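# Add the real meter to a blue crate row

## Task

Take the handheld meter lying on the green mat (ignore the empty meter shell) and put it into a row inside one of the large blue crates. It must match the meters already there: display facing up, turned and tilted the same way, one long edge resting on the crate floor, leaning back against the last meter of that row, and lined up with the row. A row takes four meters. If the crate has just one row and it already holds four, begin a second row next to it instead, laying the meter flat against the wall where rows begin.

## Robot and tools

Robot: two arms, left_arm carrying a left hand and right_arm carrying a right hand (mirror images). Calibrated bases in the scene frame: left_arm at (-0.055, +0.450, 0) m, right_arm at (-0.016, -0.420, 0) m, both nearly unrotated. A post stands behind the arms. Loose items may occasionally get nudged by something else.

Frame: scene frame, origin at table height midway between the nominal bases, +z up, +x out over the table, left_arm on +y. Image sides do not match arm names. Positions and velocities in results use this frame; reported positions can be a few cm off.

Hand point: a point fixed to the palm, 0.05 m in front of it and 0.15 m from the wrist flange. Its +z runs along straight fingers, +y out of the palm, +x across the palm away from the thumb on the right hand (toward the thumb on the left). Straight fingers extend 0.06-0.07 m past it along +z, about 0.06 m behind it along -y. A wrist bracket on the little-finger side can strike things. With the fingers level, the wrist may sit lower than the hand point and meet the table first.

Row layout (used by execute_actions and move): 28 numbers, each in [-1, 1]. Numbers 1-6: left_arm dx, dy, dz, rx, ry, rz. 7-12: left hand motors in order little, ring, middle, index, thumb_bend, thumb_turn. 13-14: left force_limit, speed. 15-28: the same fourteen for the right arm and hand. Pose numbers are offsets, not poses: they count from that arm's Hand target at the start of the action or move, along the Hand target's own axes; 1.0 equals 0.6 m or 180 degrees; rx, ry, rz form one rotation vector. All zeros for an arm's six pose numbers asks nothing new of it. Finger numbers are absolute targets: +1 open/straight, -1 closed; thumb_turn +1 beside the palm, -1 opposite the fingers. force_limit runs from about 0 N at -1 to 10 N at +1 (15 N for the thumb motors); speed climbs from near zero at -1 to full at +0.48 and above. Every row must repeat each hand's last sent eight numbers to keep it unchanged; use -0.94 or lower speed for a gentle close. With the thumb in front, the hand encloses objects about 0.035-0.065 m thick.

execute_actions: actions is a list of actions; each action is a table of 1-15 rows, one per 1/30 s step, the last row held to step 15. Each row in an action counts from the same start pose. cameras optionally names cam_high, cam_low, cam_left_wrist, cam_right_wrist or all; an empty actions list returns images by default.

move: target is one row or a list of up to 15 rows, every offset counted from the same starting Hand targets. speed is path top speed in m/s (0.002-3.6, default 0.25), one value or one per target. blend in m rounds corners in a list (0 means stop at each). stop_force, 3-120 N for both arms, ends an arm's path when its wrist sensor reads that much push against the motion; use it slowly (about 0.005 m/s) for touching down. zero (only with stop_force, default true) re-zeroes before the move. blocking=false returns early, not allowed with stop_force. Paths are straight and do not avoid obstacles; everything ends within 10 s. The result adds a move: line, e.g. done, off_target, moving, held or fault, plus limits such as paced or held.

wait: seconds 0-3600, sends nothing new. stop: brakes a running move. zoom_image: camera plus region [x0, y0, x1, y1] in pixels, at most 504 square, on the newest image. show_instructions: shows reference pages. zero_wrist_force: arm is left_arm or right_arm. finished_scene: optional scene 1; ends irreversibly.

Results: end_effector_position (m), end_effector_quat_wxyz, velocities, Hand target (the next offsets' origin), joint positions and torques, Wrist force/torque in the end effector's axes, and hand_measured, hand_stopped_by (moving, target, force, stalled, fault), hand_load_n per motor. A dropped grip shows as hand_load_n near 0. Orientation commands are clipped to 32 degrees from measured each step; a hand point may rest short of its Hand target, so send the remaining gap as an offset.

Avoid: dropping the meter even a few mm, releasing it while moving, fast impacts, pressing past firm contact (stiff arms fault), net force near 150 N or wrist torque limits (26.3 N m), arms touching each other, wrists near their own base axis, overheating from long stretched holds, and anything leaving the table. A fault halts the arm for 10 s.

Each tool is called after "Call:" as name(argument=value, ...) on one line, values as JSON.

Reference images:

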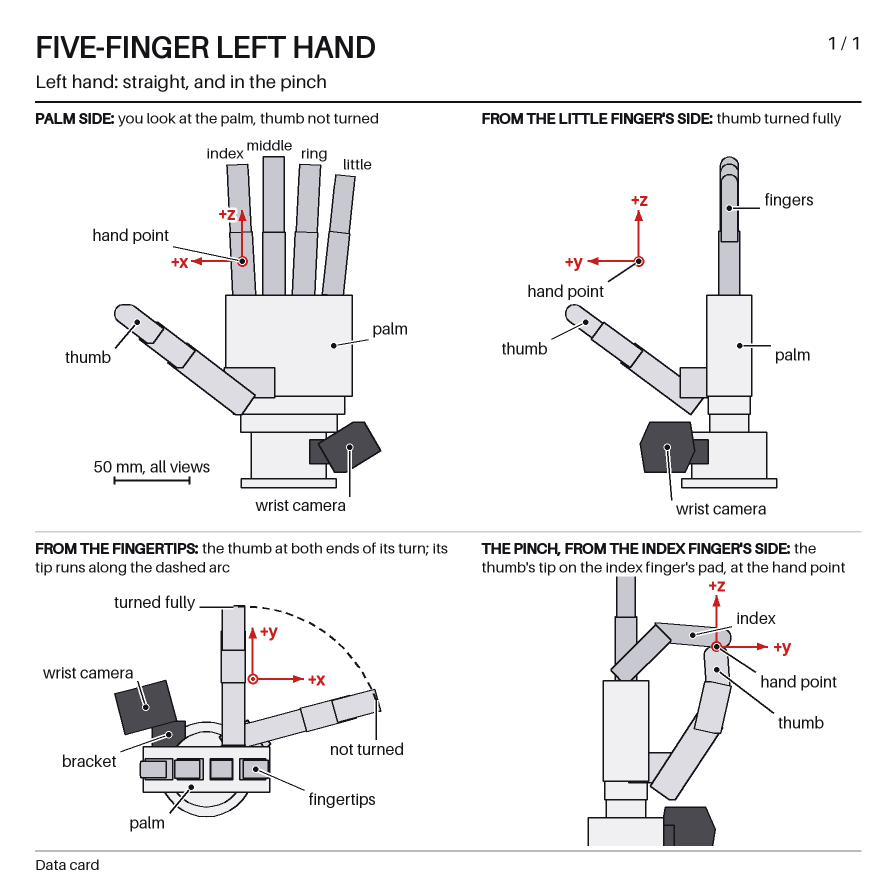

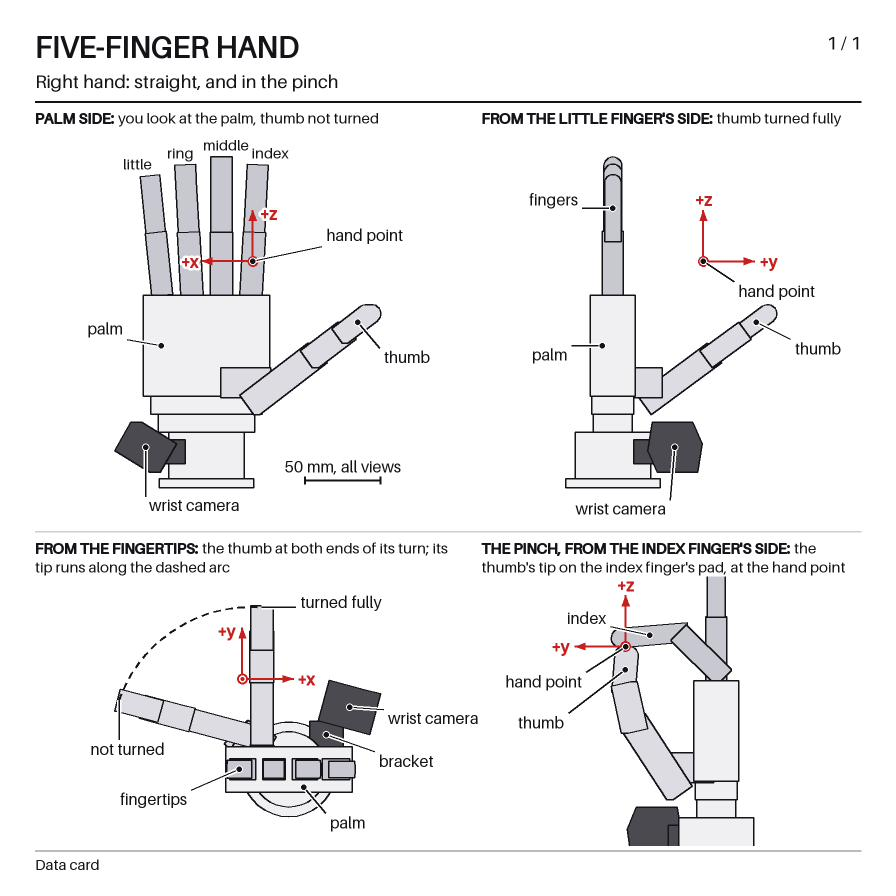

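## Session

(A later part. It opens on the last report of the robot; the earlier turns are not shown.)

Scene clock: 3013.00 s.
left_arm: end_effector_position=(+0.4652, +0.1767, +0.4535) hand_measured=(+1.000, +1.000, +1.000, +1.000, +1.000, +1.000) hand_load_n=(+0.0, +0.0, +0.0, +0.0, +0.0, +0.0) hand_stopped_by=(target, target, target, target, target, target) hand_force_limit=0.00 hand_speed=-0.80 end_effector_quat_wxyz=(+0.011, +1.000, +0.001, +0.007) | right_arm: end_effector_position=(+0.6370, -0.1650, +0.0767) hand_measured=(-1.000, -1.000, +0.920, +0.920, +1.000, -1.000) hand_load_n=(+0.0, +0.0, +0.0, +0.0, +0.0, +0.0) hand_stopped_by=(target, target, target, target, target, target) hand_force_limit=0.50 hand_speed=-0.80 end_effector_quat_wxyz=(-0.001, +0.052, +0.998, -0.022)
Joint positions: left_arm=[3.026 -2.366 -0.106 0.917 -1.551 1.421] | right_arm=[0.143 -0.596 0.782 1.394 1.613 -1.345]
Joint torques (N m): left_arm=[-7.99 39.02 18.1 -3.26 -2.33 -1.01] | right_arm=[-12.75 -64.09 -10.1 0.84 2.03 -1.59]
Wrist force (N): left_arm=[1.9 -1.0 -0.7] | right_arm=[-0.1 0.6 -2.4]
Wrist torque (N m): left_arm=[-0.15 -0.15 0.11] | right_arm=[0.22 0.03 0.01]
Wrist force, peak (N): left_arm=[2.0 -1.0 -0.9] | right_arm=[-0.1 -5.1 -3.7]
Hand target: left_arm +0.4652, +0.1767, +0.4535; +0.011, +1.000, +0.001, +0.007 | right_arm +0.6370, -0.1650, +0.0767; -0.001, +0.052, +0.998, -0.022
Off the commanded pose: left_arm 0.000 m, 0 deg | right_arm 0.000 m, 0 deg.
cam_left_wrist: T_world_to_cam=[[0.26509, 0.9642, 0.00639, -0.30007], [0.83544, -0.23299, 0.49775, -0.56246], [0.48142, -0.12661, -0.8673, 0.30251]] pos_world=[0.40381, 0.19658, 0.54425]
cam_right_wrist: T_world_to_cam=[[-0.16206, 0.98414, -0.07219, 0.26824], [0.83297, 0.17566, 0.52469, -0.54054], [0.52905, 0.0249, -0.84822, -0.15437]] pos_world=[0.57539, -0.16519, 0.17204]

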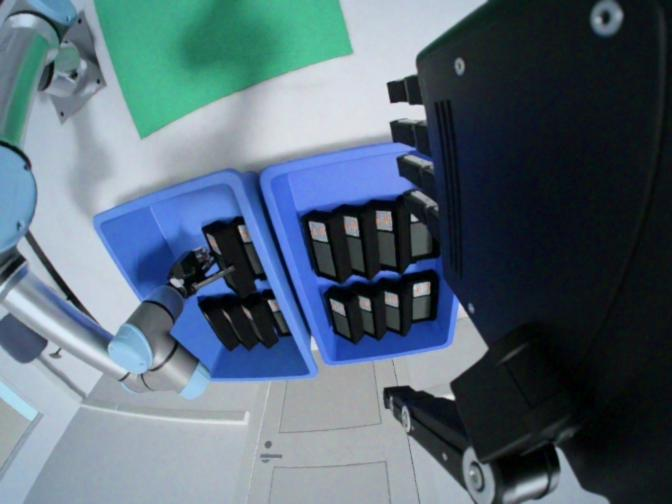

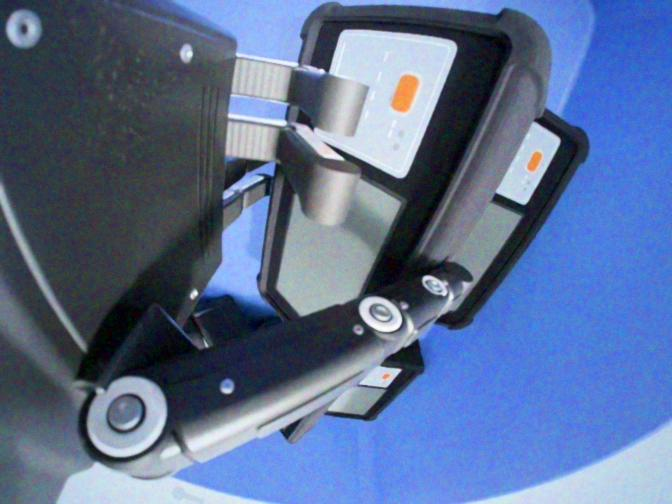

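Call:
move(target=[[0,0,0,0,0,0,1,1,1,1,1,1,0,-0.8,0,-0.0007,-0.0167,0,0,0,-1,-1,0.92,0.92,1,-1,0.5,-0.8],[0,0,0,0,0,0,1,1,1,1,1,1,0,-0.8,0,-0.0073,-0.1665,0,0,0,-1,-1,1,1,1,-1,0.5,-0.8]], speed=[0.02,0.06], cameras=["cam_left_wrist", "cam_right_wrist"])

Call:
zoom_image(camera="cam_left_wrist", region=[150, 200, 290, 340])

Scene clock: 3029.23 s.
left_arm: end_effector_position=(+0.4652, +0.1767, +0.4535) hand_measured=(+1.000, +1.000, +1.000, +1.000, +1.000, +1.000) hand_load_n=(+0.0, +0.0, +0.0, +0.0, +0.0, +0.0) hand_stopped_by=(target, target, target, target, target, target) hand_force_limit=0.00 hand_speed=-0.80 end_effector_quat_wxyz=(+0.011, +1.000, +0.001, +0.007) | right_arm: end_effector_position=(+0.6370, -0.1651, +0.1767) hand_measured=(-1.000, -1.000, +1.000, +1.000, +1.000, -1.000) hand_load_n=(+0.0, +0.0, +0.0, +0.0, +0.0, +0.0) hand_stopped_by=(target, target, target, target, target, target) hand_force_limit=0.50 hand_speed=-0.80 end_effector_quat_wxyz=(-0.001, +0.052, +0.998, -0.022)
Joint positions: left_arm=[3.026 -2.366 -0.106 0.917 -1.551 1.421] | right_arm=[0.143 -0.622 0.576 1.626 1.613 -1.345]
Joint torques (N m): left_arm=[-7.47 38.04 19.14 -3.24 -2.32 -0.71] | right_arm=[1.21 -39.42 -22.73 3.95 2.39 -1.51]
Wrist force (N): left_arm=[1.9 -0.9 -0.9] | right_arm=[-0.1 0.9 -1.9]
Wrist torque (N m): left_arm=[-0.13 -0.16 0.11] | right_arm=[0.24 0.01 0.01]
Wrist force, peak (N): left_arm=[2.2 -0.9 -0.7] | right_arm=[0.0 1.0 -2.5]
Hand target: left_arm +0.4652, +0.1767, +0.4535; +0.011, +1.000, +0.001, +0.007 | right_arm +0.6370, -0.1651, +0.1767; -0.001, +0.052, +0.998, -0.022
Off the commanded pose: left_arm 0.000 m, 0 deg | right_arm 0.000 m, 0 deg.
move: done
cam_left_wrist: T_world_to_cam=[[0.26509, 0.9642, 0.00639, -0.30007], [0.83544, -0.23299, 0.49775, -0.56246], [0.48142, -0.12661, -0.8673, 0.30251]] pos_world=[0.40381, 0.19658, 0.54425]
cam_right_wrist: T_world_to_cam=[[-0.16201, 0.98414, -0.07227, 0.27555], [0.83298, 0.17566, 0.52468, -0.59299], [0.52905, 0.0248, -0.84823, -0.06957]] pos_world=[0.57539, -0.16529, 0.27204]

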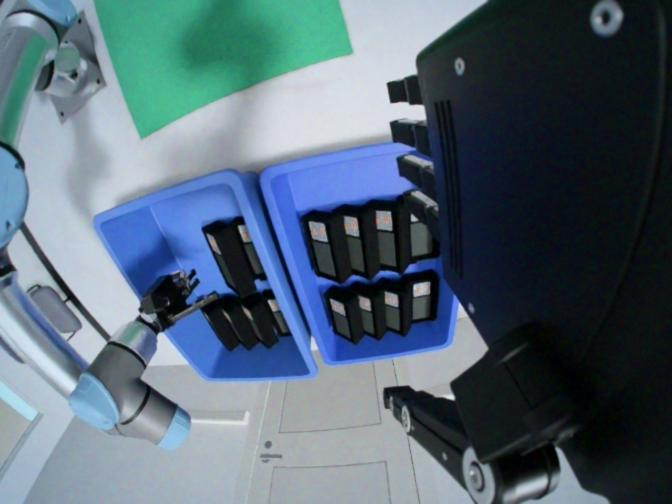

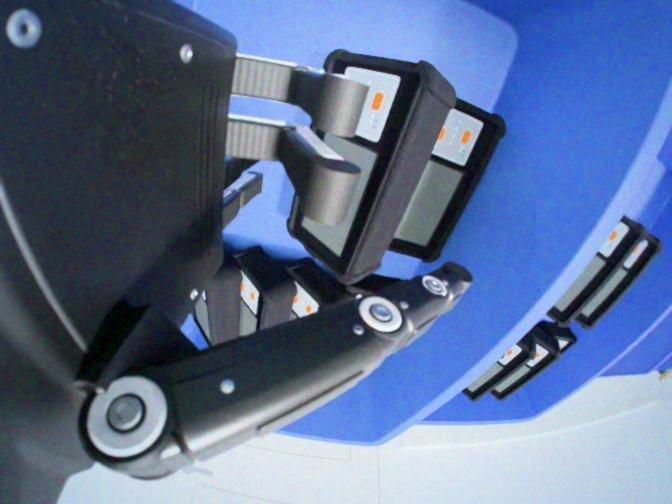

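Scaled by 3.600 from the camera's image (finer frame: 960x720).

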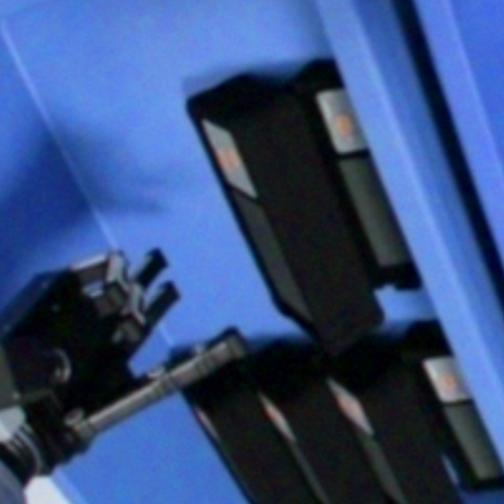

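Call:
move(target=[[0,0,0,0,0,0,1,1,1,1,1,1,0,-0.8,0,-0.0073,-0.1665,0,0,0,-1,-1,1,1,1,-1,0.5,-0.8],[0,0,0,0,0,0,1,1,1,1,1,1,0,-0.8,0.35,-0.14,-0.2,0,0,0,-1,-1,1,1,1,-1,0.5,-0.8]], speed=0.2, blend=0.03, cameras=["all"])

Call:
zoom_image(camera="cam_high", region=[260, 260, 560, 460])

Call:
zoom_image(camera="cam_left_wrist", region=[150, 200, 320, 370])

Scene clock: 3047.27 s.
left_arm: end_effector_position=(+0.4652, +0.1767, +0.4535) hand_measured=(+1.000, +1.000, +1.000, +1.000, +1.000, +1.000) hand_load_n=(+0.0, +0.0, +0.0, +0.0, +0.0, +0.0) hand_stopped_by=(target, target, target, target, target, target) hand_force_limit=0.00 hand_speed=-0.80 end_effector_quat_wxyz=(+0.011, +1.000, +0.001, +0.007) | right_arm: end_effector_position=(+0.4199, -0.2215, +0.3001) hand_measured=(-1.000, -1.000, +1.000, +1.000, +1.000, -1.000) hand_load_n=(+0.0, +0.0, -0.5, +0.0, +0.0, +0.0) hand_stopped_by=(target, target, target, target, target, target) hand_force_limit=0.50 hand_speed=-0.80 end_effector_quat_wxyz=(-0.001, +0.052, +0.998, -0.022)
Joint positions: left_arm=[3.026 -2.366 -0.106 0.917 -1.551 1.421] | right_arm=[0.07 -1.298 1.348 1.526 1.614 -1.418]
Joint torques (N m): left_arm=[-8.19 39.21 17.24 -3.26 -2.32 -0.86] | right_arm=[-13.14 -41.42 -10.76 0.87 -2.12 -1.57]
Wrist force (N): left_arm=[1.9 -0.9 -0.7] | right_arm=[0.1 0.5 -2.2]
Wrist torque (N m): left_arm=[-0.14 -0.15 0.11] | right_arm=[0.16 -0.03 0.00]
Wrist force, peak (N): left_arm=[2.0 -0.9 -0.9] | right_arm=[0.2 1.2 -2.8]
Hand target: left_arm +0.4652, +0.1767, +0.4535; +0.011, +1.000, +0.001, +0.007 | right_arm +0.4198, -0.2215, +0.3001; -0.001, +0.052, +0.998, -0.022
Off the commanded pose: left_arm 0.000 m, 0 deg | right_arm 0.000 m, 0 deg.
move: done
cam_left_wrist: T_world_to_cam=[[0.26509, 0.9642, 0.00639, -0.30007], [0.83544, -0.23299, 0.49775, -0.56246], [0.48142, -0.12661, -0.8673, 0.30251]] pos_world=[0.40381, 0.19658, 0.54425]
cam_right_wrist: T_world_to_cam=[[-0.16209, 0.98412, -0.0723, 0.30484], [0.83301, 0.17574, 0.5246, -0.46695], [0.52898, 0.0248, -0.84827, 0.1514]] pos_world=[0.35829, -0.22169, 0.39544]

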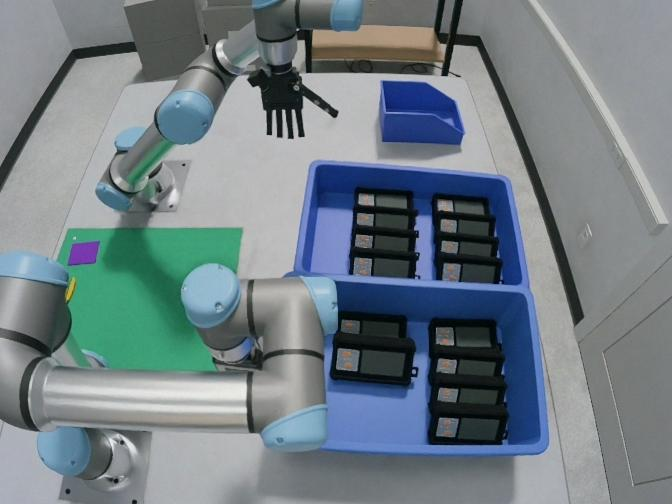

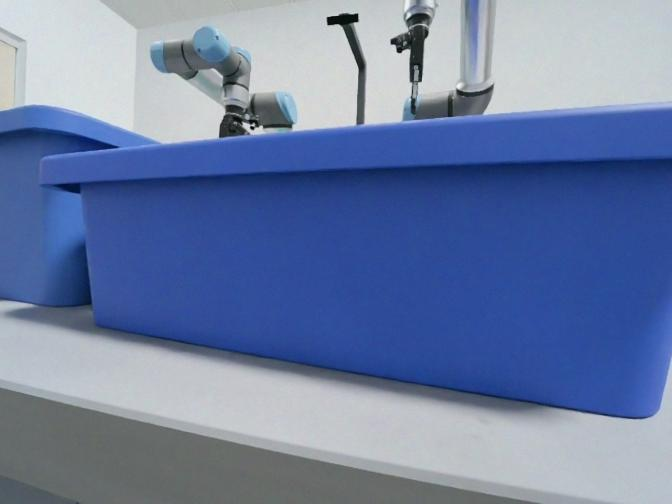

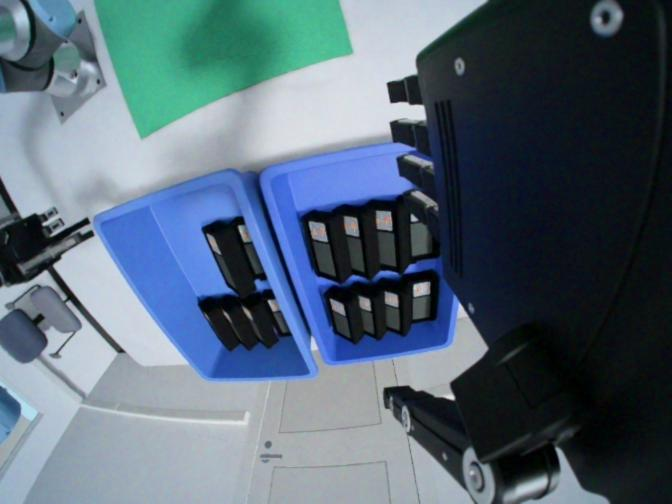

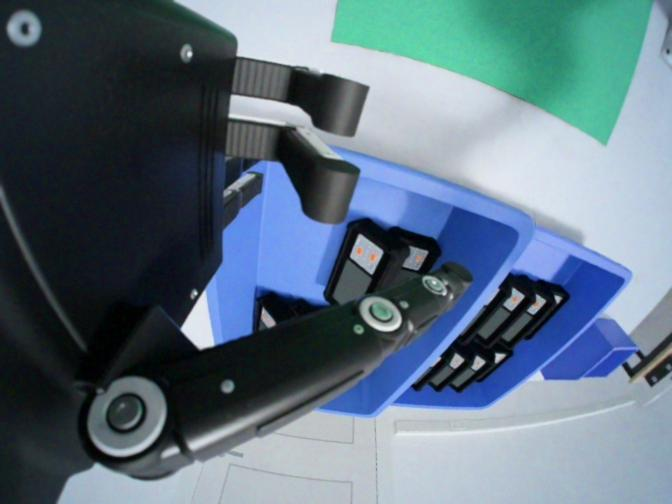

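Scaled by 1.680 from the camera's image (finer frame: 960x720).

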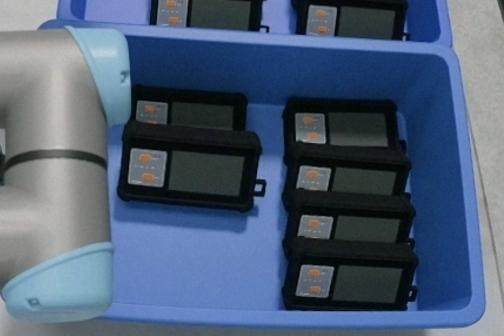

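Scaled by 2.965 from the camera's image (finer frame: 960x720).

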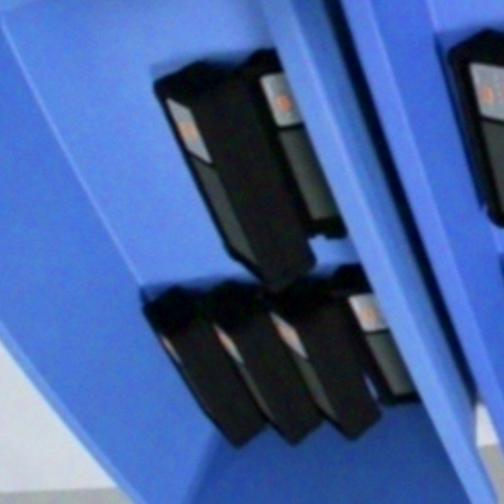

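Call:
zoom_image(camera="cam_high", region=[320, 300, 520, 450])

Call:
zoom_image(camera="cam_left_wrist", region=[190, 205, 300, 360])

Call:
zoom_image(camera="cam_right_wrist", region=[220, 190, 480, 400])

Scaled by 2.520 from the camera's image (finer frame: 960x720).

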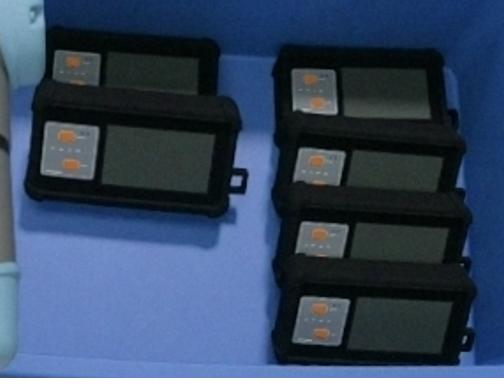

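Scaled by 3.252 from the camera's image (finer frame: 960x720).

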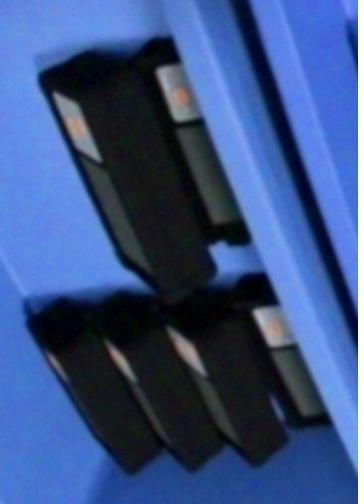

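Scaled by 1.938 from the camera's image (finer frame: 960x720).

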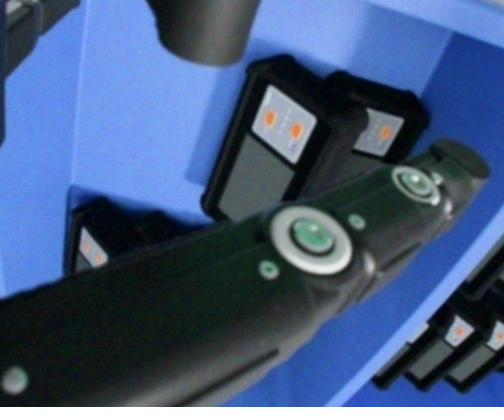

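Call:
execute_actions(actions=[[[0,0,0,0,0,0,1,1,1,1,1,1,0,-0.8,0,0,0,0,0,0,1,1,1,1,1,1,0.5,-0.3]],[[0,0,0,0,0,0,1,1,1,1,1,1,0,-0.8,0,0,0,0,0,0,1,1,1,1,1,1,0.5,-0.3]]], cameras=["cam_right_wrist"])

Call:
zoom_image(camera="cam_right_wrist", region=[220, 190, 480, 400])

Scene clock: 3238.57 s.
left_arm: end_effector_position=(+0.4652, +0.1767, +0.4535) hand_measured=(+1.000, +1.000, +1.000, +1.000, +1.000, +1.000) hand_load_n=(+0.0, +0.0, +0.0, -0.5, -0.5, +0.0) hand_stopped_by=(target, target, target, target, target, target) hand_force_limit=0.00 hand_speed=-0.80 end_effector_quat_wxyz=(+0.011, +1.000, +0.001, +0.007) | right_arm: end_effector_position=(+0.4198, -0.2215, +0.3001) hand_measured=(+1.000, +1.000, +1.000, +1.000, +1.000, +1.000) hand_load_n=(+0.0, +0.0, +0.0, +0.0, -0.5, +0.0) hand_stopped_by=(target, target, target, target, target, target) hand_force_limit=0.50 hand_speed=-0.30 end_effector_quat_wxyz=(-0.001, +0.052, +0.998, -0.022)
Joint positions: left_arm=[3.026 -2.366 -0.106 0.917 -1.551 1.421] | right_arm=[0.07 -1.298 1.349 1.526 1.614 -1.418]
Joint torques (N m): left_arm=[-8.13 38.82 18.5 -3.03 -2.32 -0.84] | right_arm=[-12.71 -41.12 -10.82 0.99 -1.97 -1.47]
Wrist force (N): left_arm=[1.9 -0.8 -0.7] | right_arm=[0.5 0.3 -2.1]
Wrist torque (N m): left_arm=[-0.13 -0.16 0.11] | right_arm=[0.11 -0.08 0.01]
Wrist force, peak (N): left_arm=[2.0 -1.3 -0.8] | right_arm=[0.2 0.4 -2.7]
Hand target: left_arm +0.4652, +0.1767, +0.4535; +0.011, +1.000, +0.001, +0.007 | right_arm +0.4198, -0.2215, +0.3001; -0.001, +0.052, +0.998, -0.022
Off the commanded pose: left_arm 0.000 m, 0 deg | right_arm 0.000 m, 0 deg.
cam_right_wrist: T_world_to_cam=[[-0.16201, 0.98414, -0.07227, 0.30478], [0.83298, 0.17566, 0.52468, -0.46691], [0.52905, 0.0248, -0.84823, 0.15141]] pos_world=[0.35819, -0.22169, 0.39544]

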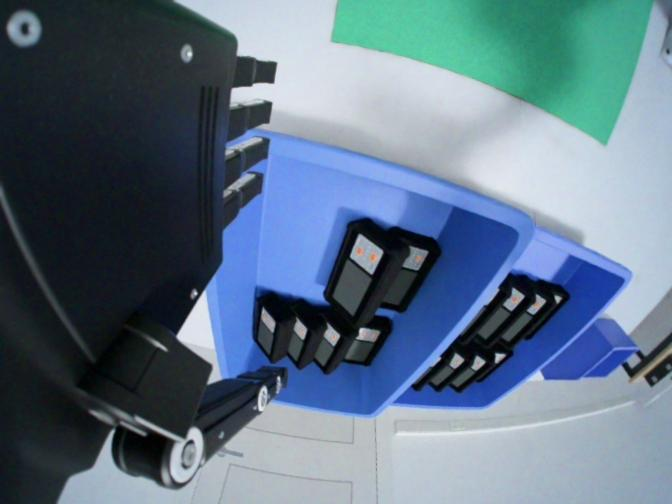

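Scaled by 1.938 from the camera's image (finer frame: 960x720).

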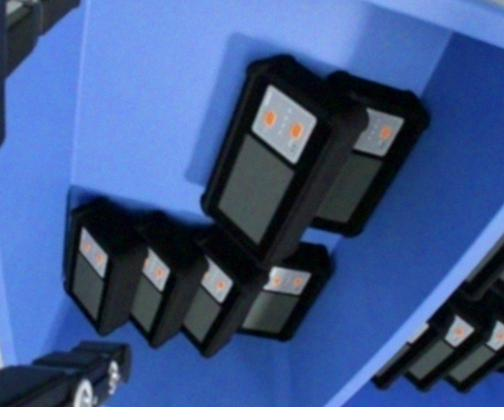

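Call:
move(target=[0,0,0,0,0,0,1,1,1,1,1,1,0,-0.8,-0.3955,0,0,0,0,0,1,1,1,1,1,1,0.5,-0.3], speed=0.2, cameras=["cam_right_wrist"])

Call:
zoom_image(camera="cam_right_wrist", region=[220, 190, 480, 400])

Scene clock: 3258.57 s.
left_arm: end_effector_position=(+0.4652, +0.1767, +0.4535) hand_measured=(+1.000, +1.000, +1.000, +1.000, +1.000, +1.000) hand_load_n=(+0.0, +0.0, +0.0, +0.0, +0.0, +0.0) hand_stopped_by=(target, target, target, target, target, target) hand_force_limit=0.00 hand_speed=-0.80 end_effector_quat_wxyz=(+0.011, +1.000, +0.001, +0.007) | right_arm: end_effector_position=(+0.6544, -0.2465, +0.2995) hand_measured=(+1.000, +1.000, +1.000, +1.000, +1.000, +1.000) hand_load_n=(+0.0, +0.0, +0.0, +0.0, +0.0, +0.0) hand_stopped_by=(target, target, target, target, target, target) hand_force_limit=0.50 hand_speed=-0.30 end_effector_quat_wxyz=(+0.026, +0.058, +0.998, -0.011)
Joint positions: left_arm=[3.026 -2.366 -0.106 0.917 -1.551 1.421] | right_arm=[0.006 -0.516 0.035 2 1.594 -1.472]
Joint torques (N m): left_arm=[-7.95 38.87 18.63 -3.03 -2.28 -0.81] | right_arm=[-12.98 -40.19 -21.13 3.93 -2.1 1.85]
Wrist force (N): left_arm=[1.8 -0.9 -0.7] | right_arm=[0.0 0.7 -2.2]
Wrist torque (N m): left_arm=[-0.13 -0.15 0.10] | right_arm=[0.22 0.05 -0.18]
Wrist force, peak (N): left_arm=[1.9 -1.1 -0.9] | right_arm=[1.3 0.5 -2.5]
Hand target: left_arm +0.4652, +0.1767, +0.4535; +0.011, +1.000, +0.001, +0.007 | right_arm +0.6558, -0.2462, +0.3003; -0.001, +0.052, +0.998, -0.022
Off the commanded pose: left_arm 0.000 m, 0 deg | right_arm 0.002 m, 3 deg.
elbow stopped short (right arm): the move would have taken joint 3 (elbow) straighter than the controller allows.
move: off_target (right_arm)
cam_right_wrist: T_world_to_cam=[[-0.14837, 0.98697, -0.06227, 0.35614], [0.80414, 0.15706, 0.57332, -0.65794], [0.57563, 0.035, -0.81696, -0.00996]] pos_world=[0.58765, -0.24782, 0.39125]

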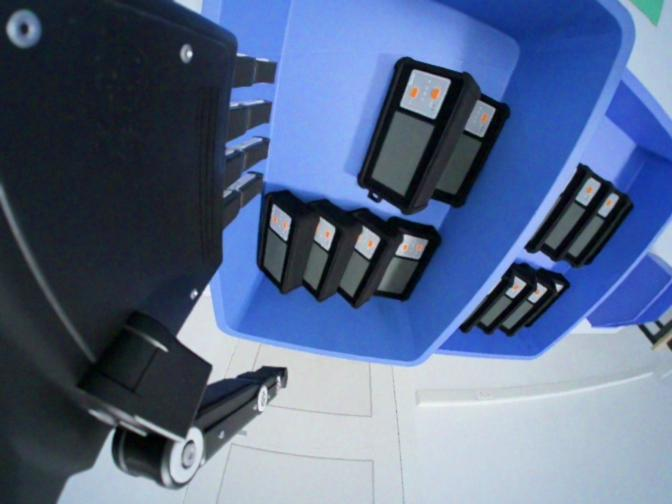

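Scaled by 1.938 from the camera's image (finer frame: 960x720).

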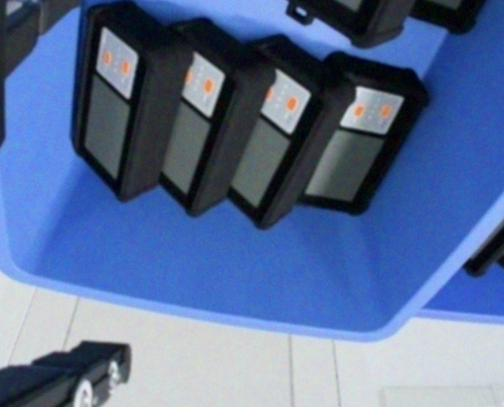

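Call:
zoom_image(camera="cam_right_wrist", region=[250, 30, 530, 310])

Scaled by 1.800 from the camera's image (finer frame: 960x720).

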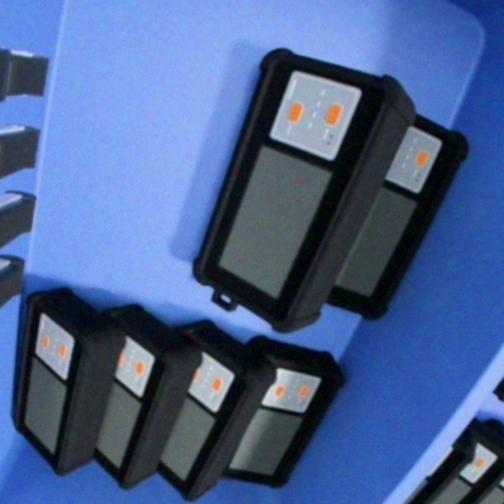

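Call:
wait(seconds=0.2, cameras=["all"])

Call:
zoom_image(camera="cam_high", region=[325, 305, 425, 405])

Call:
zoom_image(camera="cam_high", region=[420, 310, 520, 410])

Call:
zoom_image(camera="cam_right_wrist", region=[250, 180, 450, 320])

Call:
zoom_image(camera="cam_right_wrist", region=[340, 40, 530, 230])

Scene clock: 3376.47 s.
left_arm: end_effector_position=(+0.4652, +0.1767, +0.4535) hand_measured=(+1.000, +1.000, +1.000, +1.000, +1.000, +1.000) hand_load_n=(+0.0, +0.0, +0.0, +0.0, +0.0, +0.0) hand_stopped_by=(target, target, target, target, target, target) hand_force_limit=0.00 hand_speed=-0.80 end_effector_quat_wxyz=(+0.011, +1.000, +0.001, +0.007) | right_arm: end_effector_position=(+0.6545, -0.2465, +0.2995) hand_measured=(+1.000, +1.000, +1.000, +1.000, +1.000, +1.000) hand_load_n=(+0.0, +0.0, +0.0, +0.0, +0.0, +0.0) hand_stopped_by=(target, target, target, target, target, target) hand_force_limit=0.50 hand_speed=-0.30 end_effector_quat_wxyz=(+0.026, +0.058, +0.998, -0.011)
Joint positions: left_arm=[3.026 -2.366 -0.106 0.917 -1.551 1.421] | right_arm=[0.006 -0.516 0.035 2 1.594 -1.472]
Joint torques (N m): left_arm=[-8.07 39.28 18.31 -3.03 -2.31 -0.83] | right_arm=[-12.9 -39.1 -20.74 3.78 -2.16 1.84]
Wrist force (N): left_arm=[1.9 -0.9 -0.6] | right_arm=[0.2 0.9 -2.2]
Wrist torque (N m): left_arm=[-0.14 -0.16 0.11] | right_arm=[0.24 0.01 -0.16]
Wrist force, peak (N): left_arm=[2.1 -1.0 -0.8] | right_arm=[0.4 1.1 -2.4]
Hand target: left_arm +0.4652, +0.1767, +0.4535; +0.011, +1.000, +0.001, +0.007 | right_arm +0.6558, -0.2462, +0.3003; -0.001, +0.052, +0.998, -0.022
Off the commanded pose: left_arm 0.000 m, 0 deg | right_arm 0.002 m, 3 deg.
wait: 0.20 s; at rest from the start
cam_left_wrist: T_world_to_cam=[[0.26509, 0.9642, 0.00639, -0.30007], [0.83544, -0.23299, 0.49775, -0.56246], [0.48142, -0.12661, -0.8673, 0.30251]] pos_world=[0.40381, 0.19658, 0.54425]
cam_right_wrist: T_world_to_cam=[[-0.14837, 0.98697, -0.06227, 0.35614], [0.8041, 0.15705, 0.57337, -0.65794], [0.57568, 0.035, -0.81693, -0.01]] pos_world=[0.58765, -0.24782, 0.39125]

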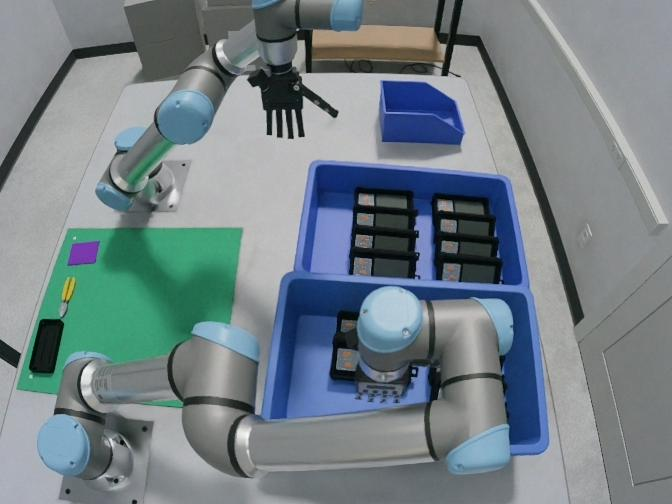

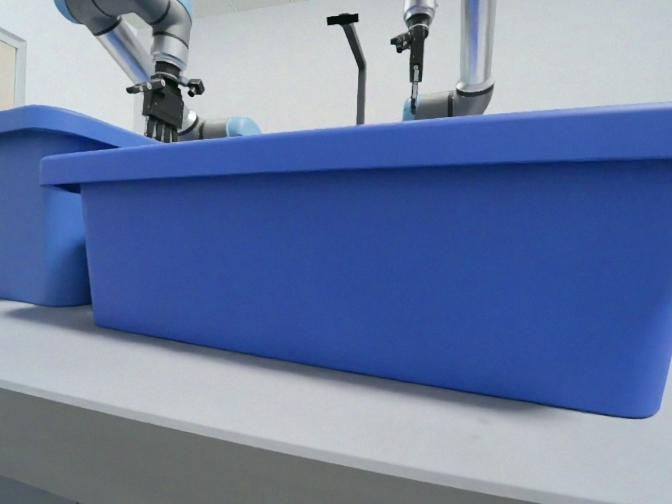

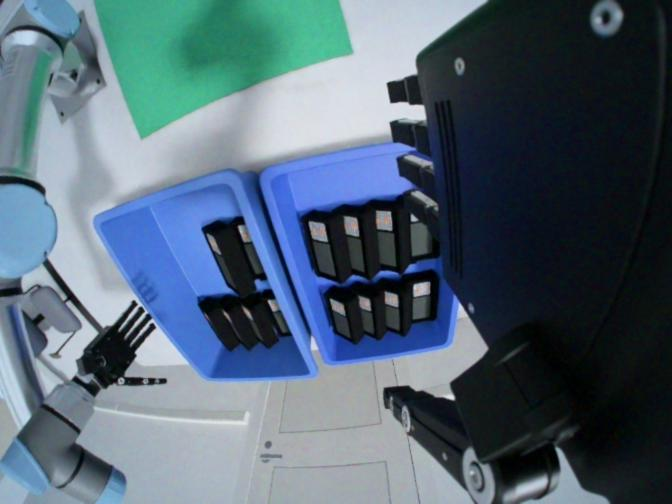

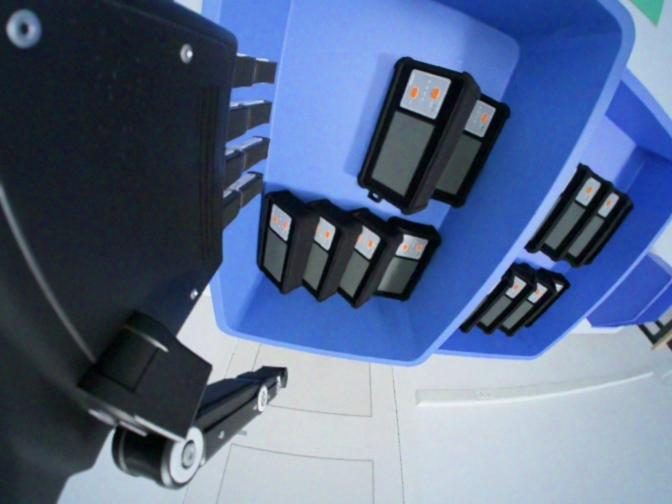

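Scaled by 5.040 from the camera's image (finer frame: 960x720).

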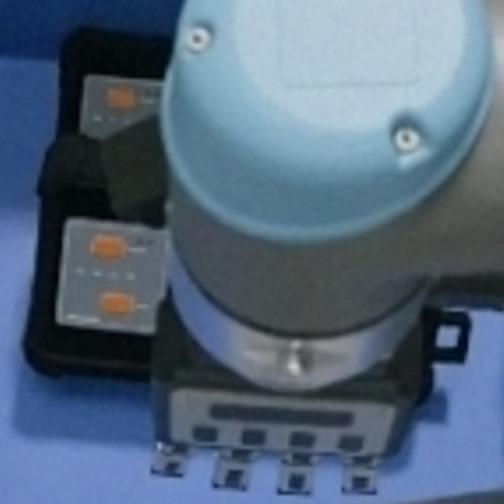

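Scaled by 5.040 from the camera's image (finer frame: 960x720).

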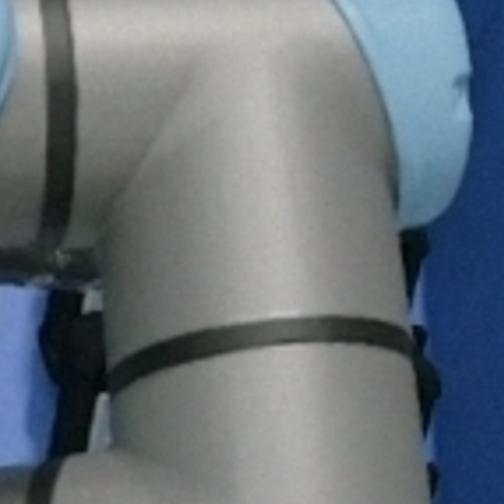

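Scaled by 2.520 from the camera's image (finer frame: 960x720).

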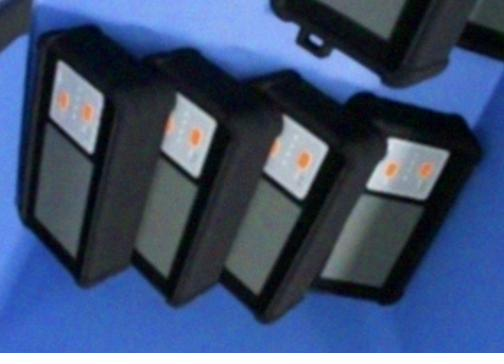

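Scaled by 2.653 from the camera's image (finer frame: 960x720).

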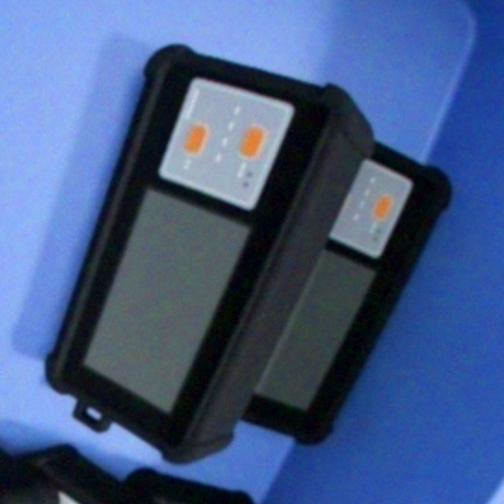

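Call:
move(target=[0,0,0,0,0,0,1,1,1,1,1,1,0,-0.8,0.45,0,0,0,0,0,1,1,1,1,1,1,0.5,-0.3], speed=0.25, cameras=["cam_high"])

Call:
zoom_image(camera="cam_high", region=[325, 300, 425, 400])

Call:
zoom_image(camera="cam_high", region=[420, 310, 520, 410])

Call:
zoom_image(camera="cam_high", region=[420, 360, 520, 460])

Scene clock: 3486.00 s.
left_arm: end_effector_position=(+0.4652, +0.1767, +0.4535) hand_measured=(+1.000, +1.000, +1.000, +1.000, +1.000, +1.000) hand_load_n=(+0.0, +0.0, +0.0, +0.0, +0.0, +0.0) hand_stopped_by=(target, target, target, target, target, target) hand_force_limit=0.00 hand_speed=-0.80 end_effector_quat_wxyz=(+0.011, +1.000, +0.001, +0.007) | right_arm: end_effector_position=(+0.3874, -0.2181, +0.3001) hand_measured=(+1.000, +1.000, +1.000, +1.000, +1.000, +1.000) hand_load_n=(+0.0, +0.0, +0.0, +0.0, +0.0, +0.0) hand_stopped_by=(target, target, target, target, target, target) hand_force_limit=0.50 hand_speed=-0.30 end_effector_quat_wxyz=(-0.001, +0.052, +0.998, -0.022)
Joint positions: left_arm=[3.026 -2.366 -0.106 0.917 -1.551 1.421] | right_arm=[0.083 -1.371 1.44 1.508 1.614 -1.405]
Joint torques (N m): left_arm=[-7.93 38.38 18.01 -2.99 -2.33 -0.93] | right_arm=[12.48 -37.94 -10.26 0.89 -2.03 1.81]
Wrist force (N): left_arm=[1.6 -0.8 -0.9] | right_arm=[0.1 0.5 -2.1]
Wrist torque (N m): left_arm=[-0.11 -0.12 0.09] | right_arm=[0.17 -0.02 -0.17]
Wrist force, peak (N): left_arm=[2.2 -0.9 -0.9] | right_arm=[-0.5 1.0 -3.0]
Hand target: left_arm +0.4652, +0.1767, +0.4535; +0.011, +1.000, +0.001, +0.007 | right_arm +0.3873, -0.2181, +0.3001; -0.001, +0.052, +0.998, -0.022
Off the commanded pose: left_arm 0.000 m, 0 deg | right_arm 0.000 m, 0 deg.
move: done

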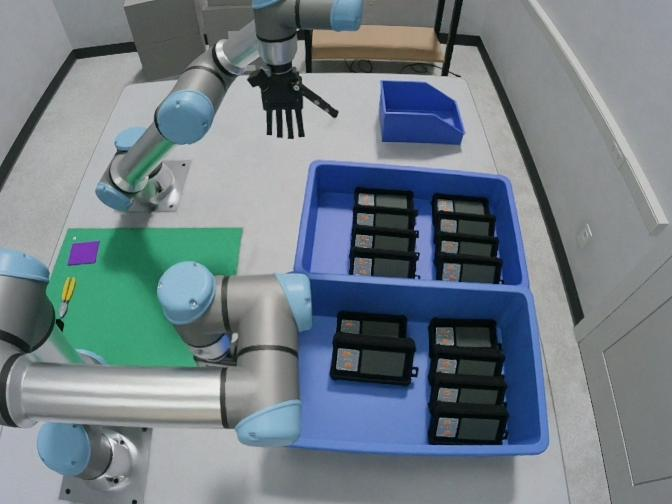

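Scaled by 5.040 from the camera's image (finer frame: 960x720).

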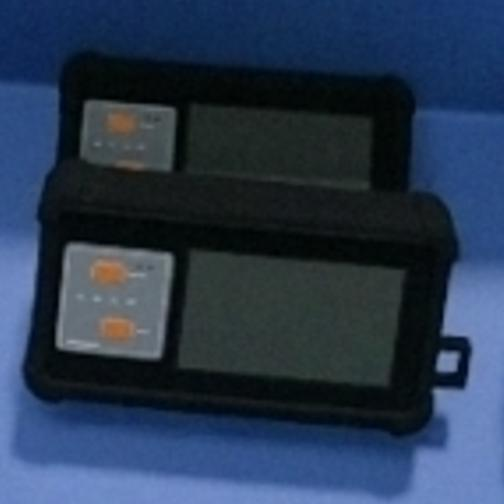

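Scaled by 5.040 from the camera's image (finer frame: 960x720).

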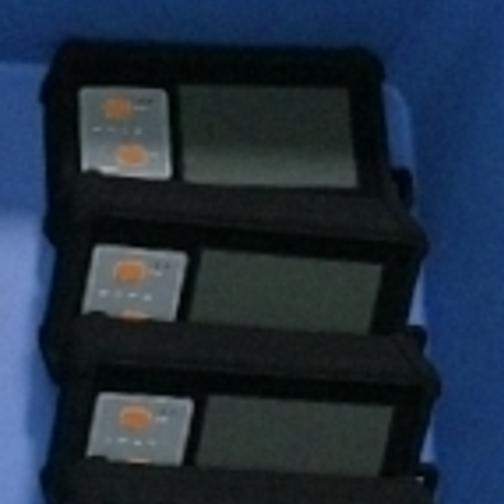

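Scaled by 5.040 from the camera's image (finer frame: 960x720).

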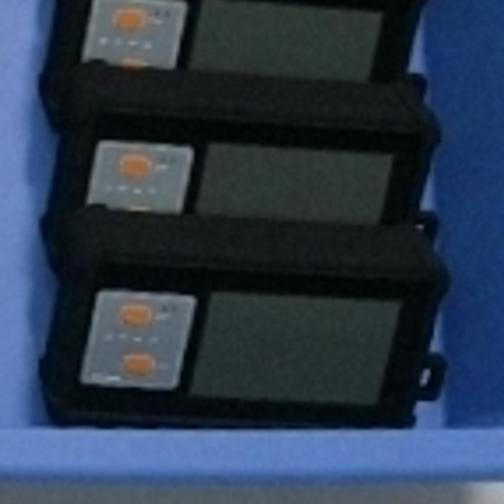

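Call:
finished_scene(scene=1)

The scene is finished: the task was done.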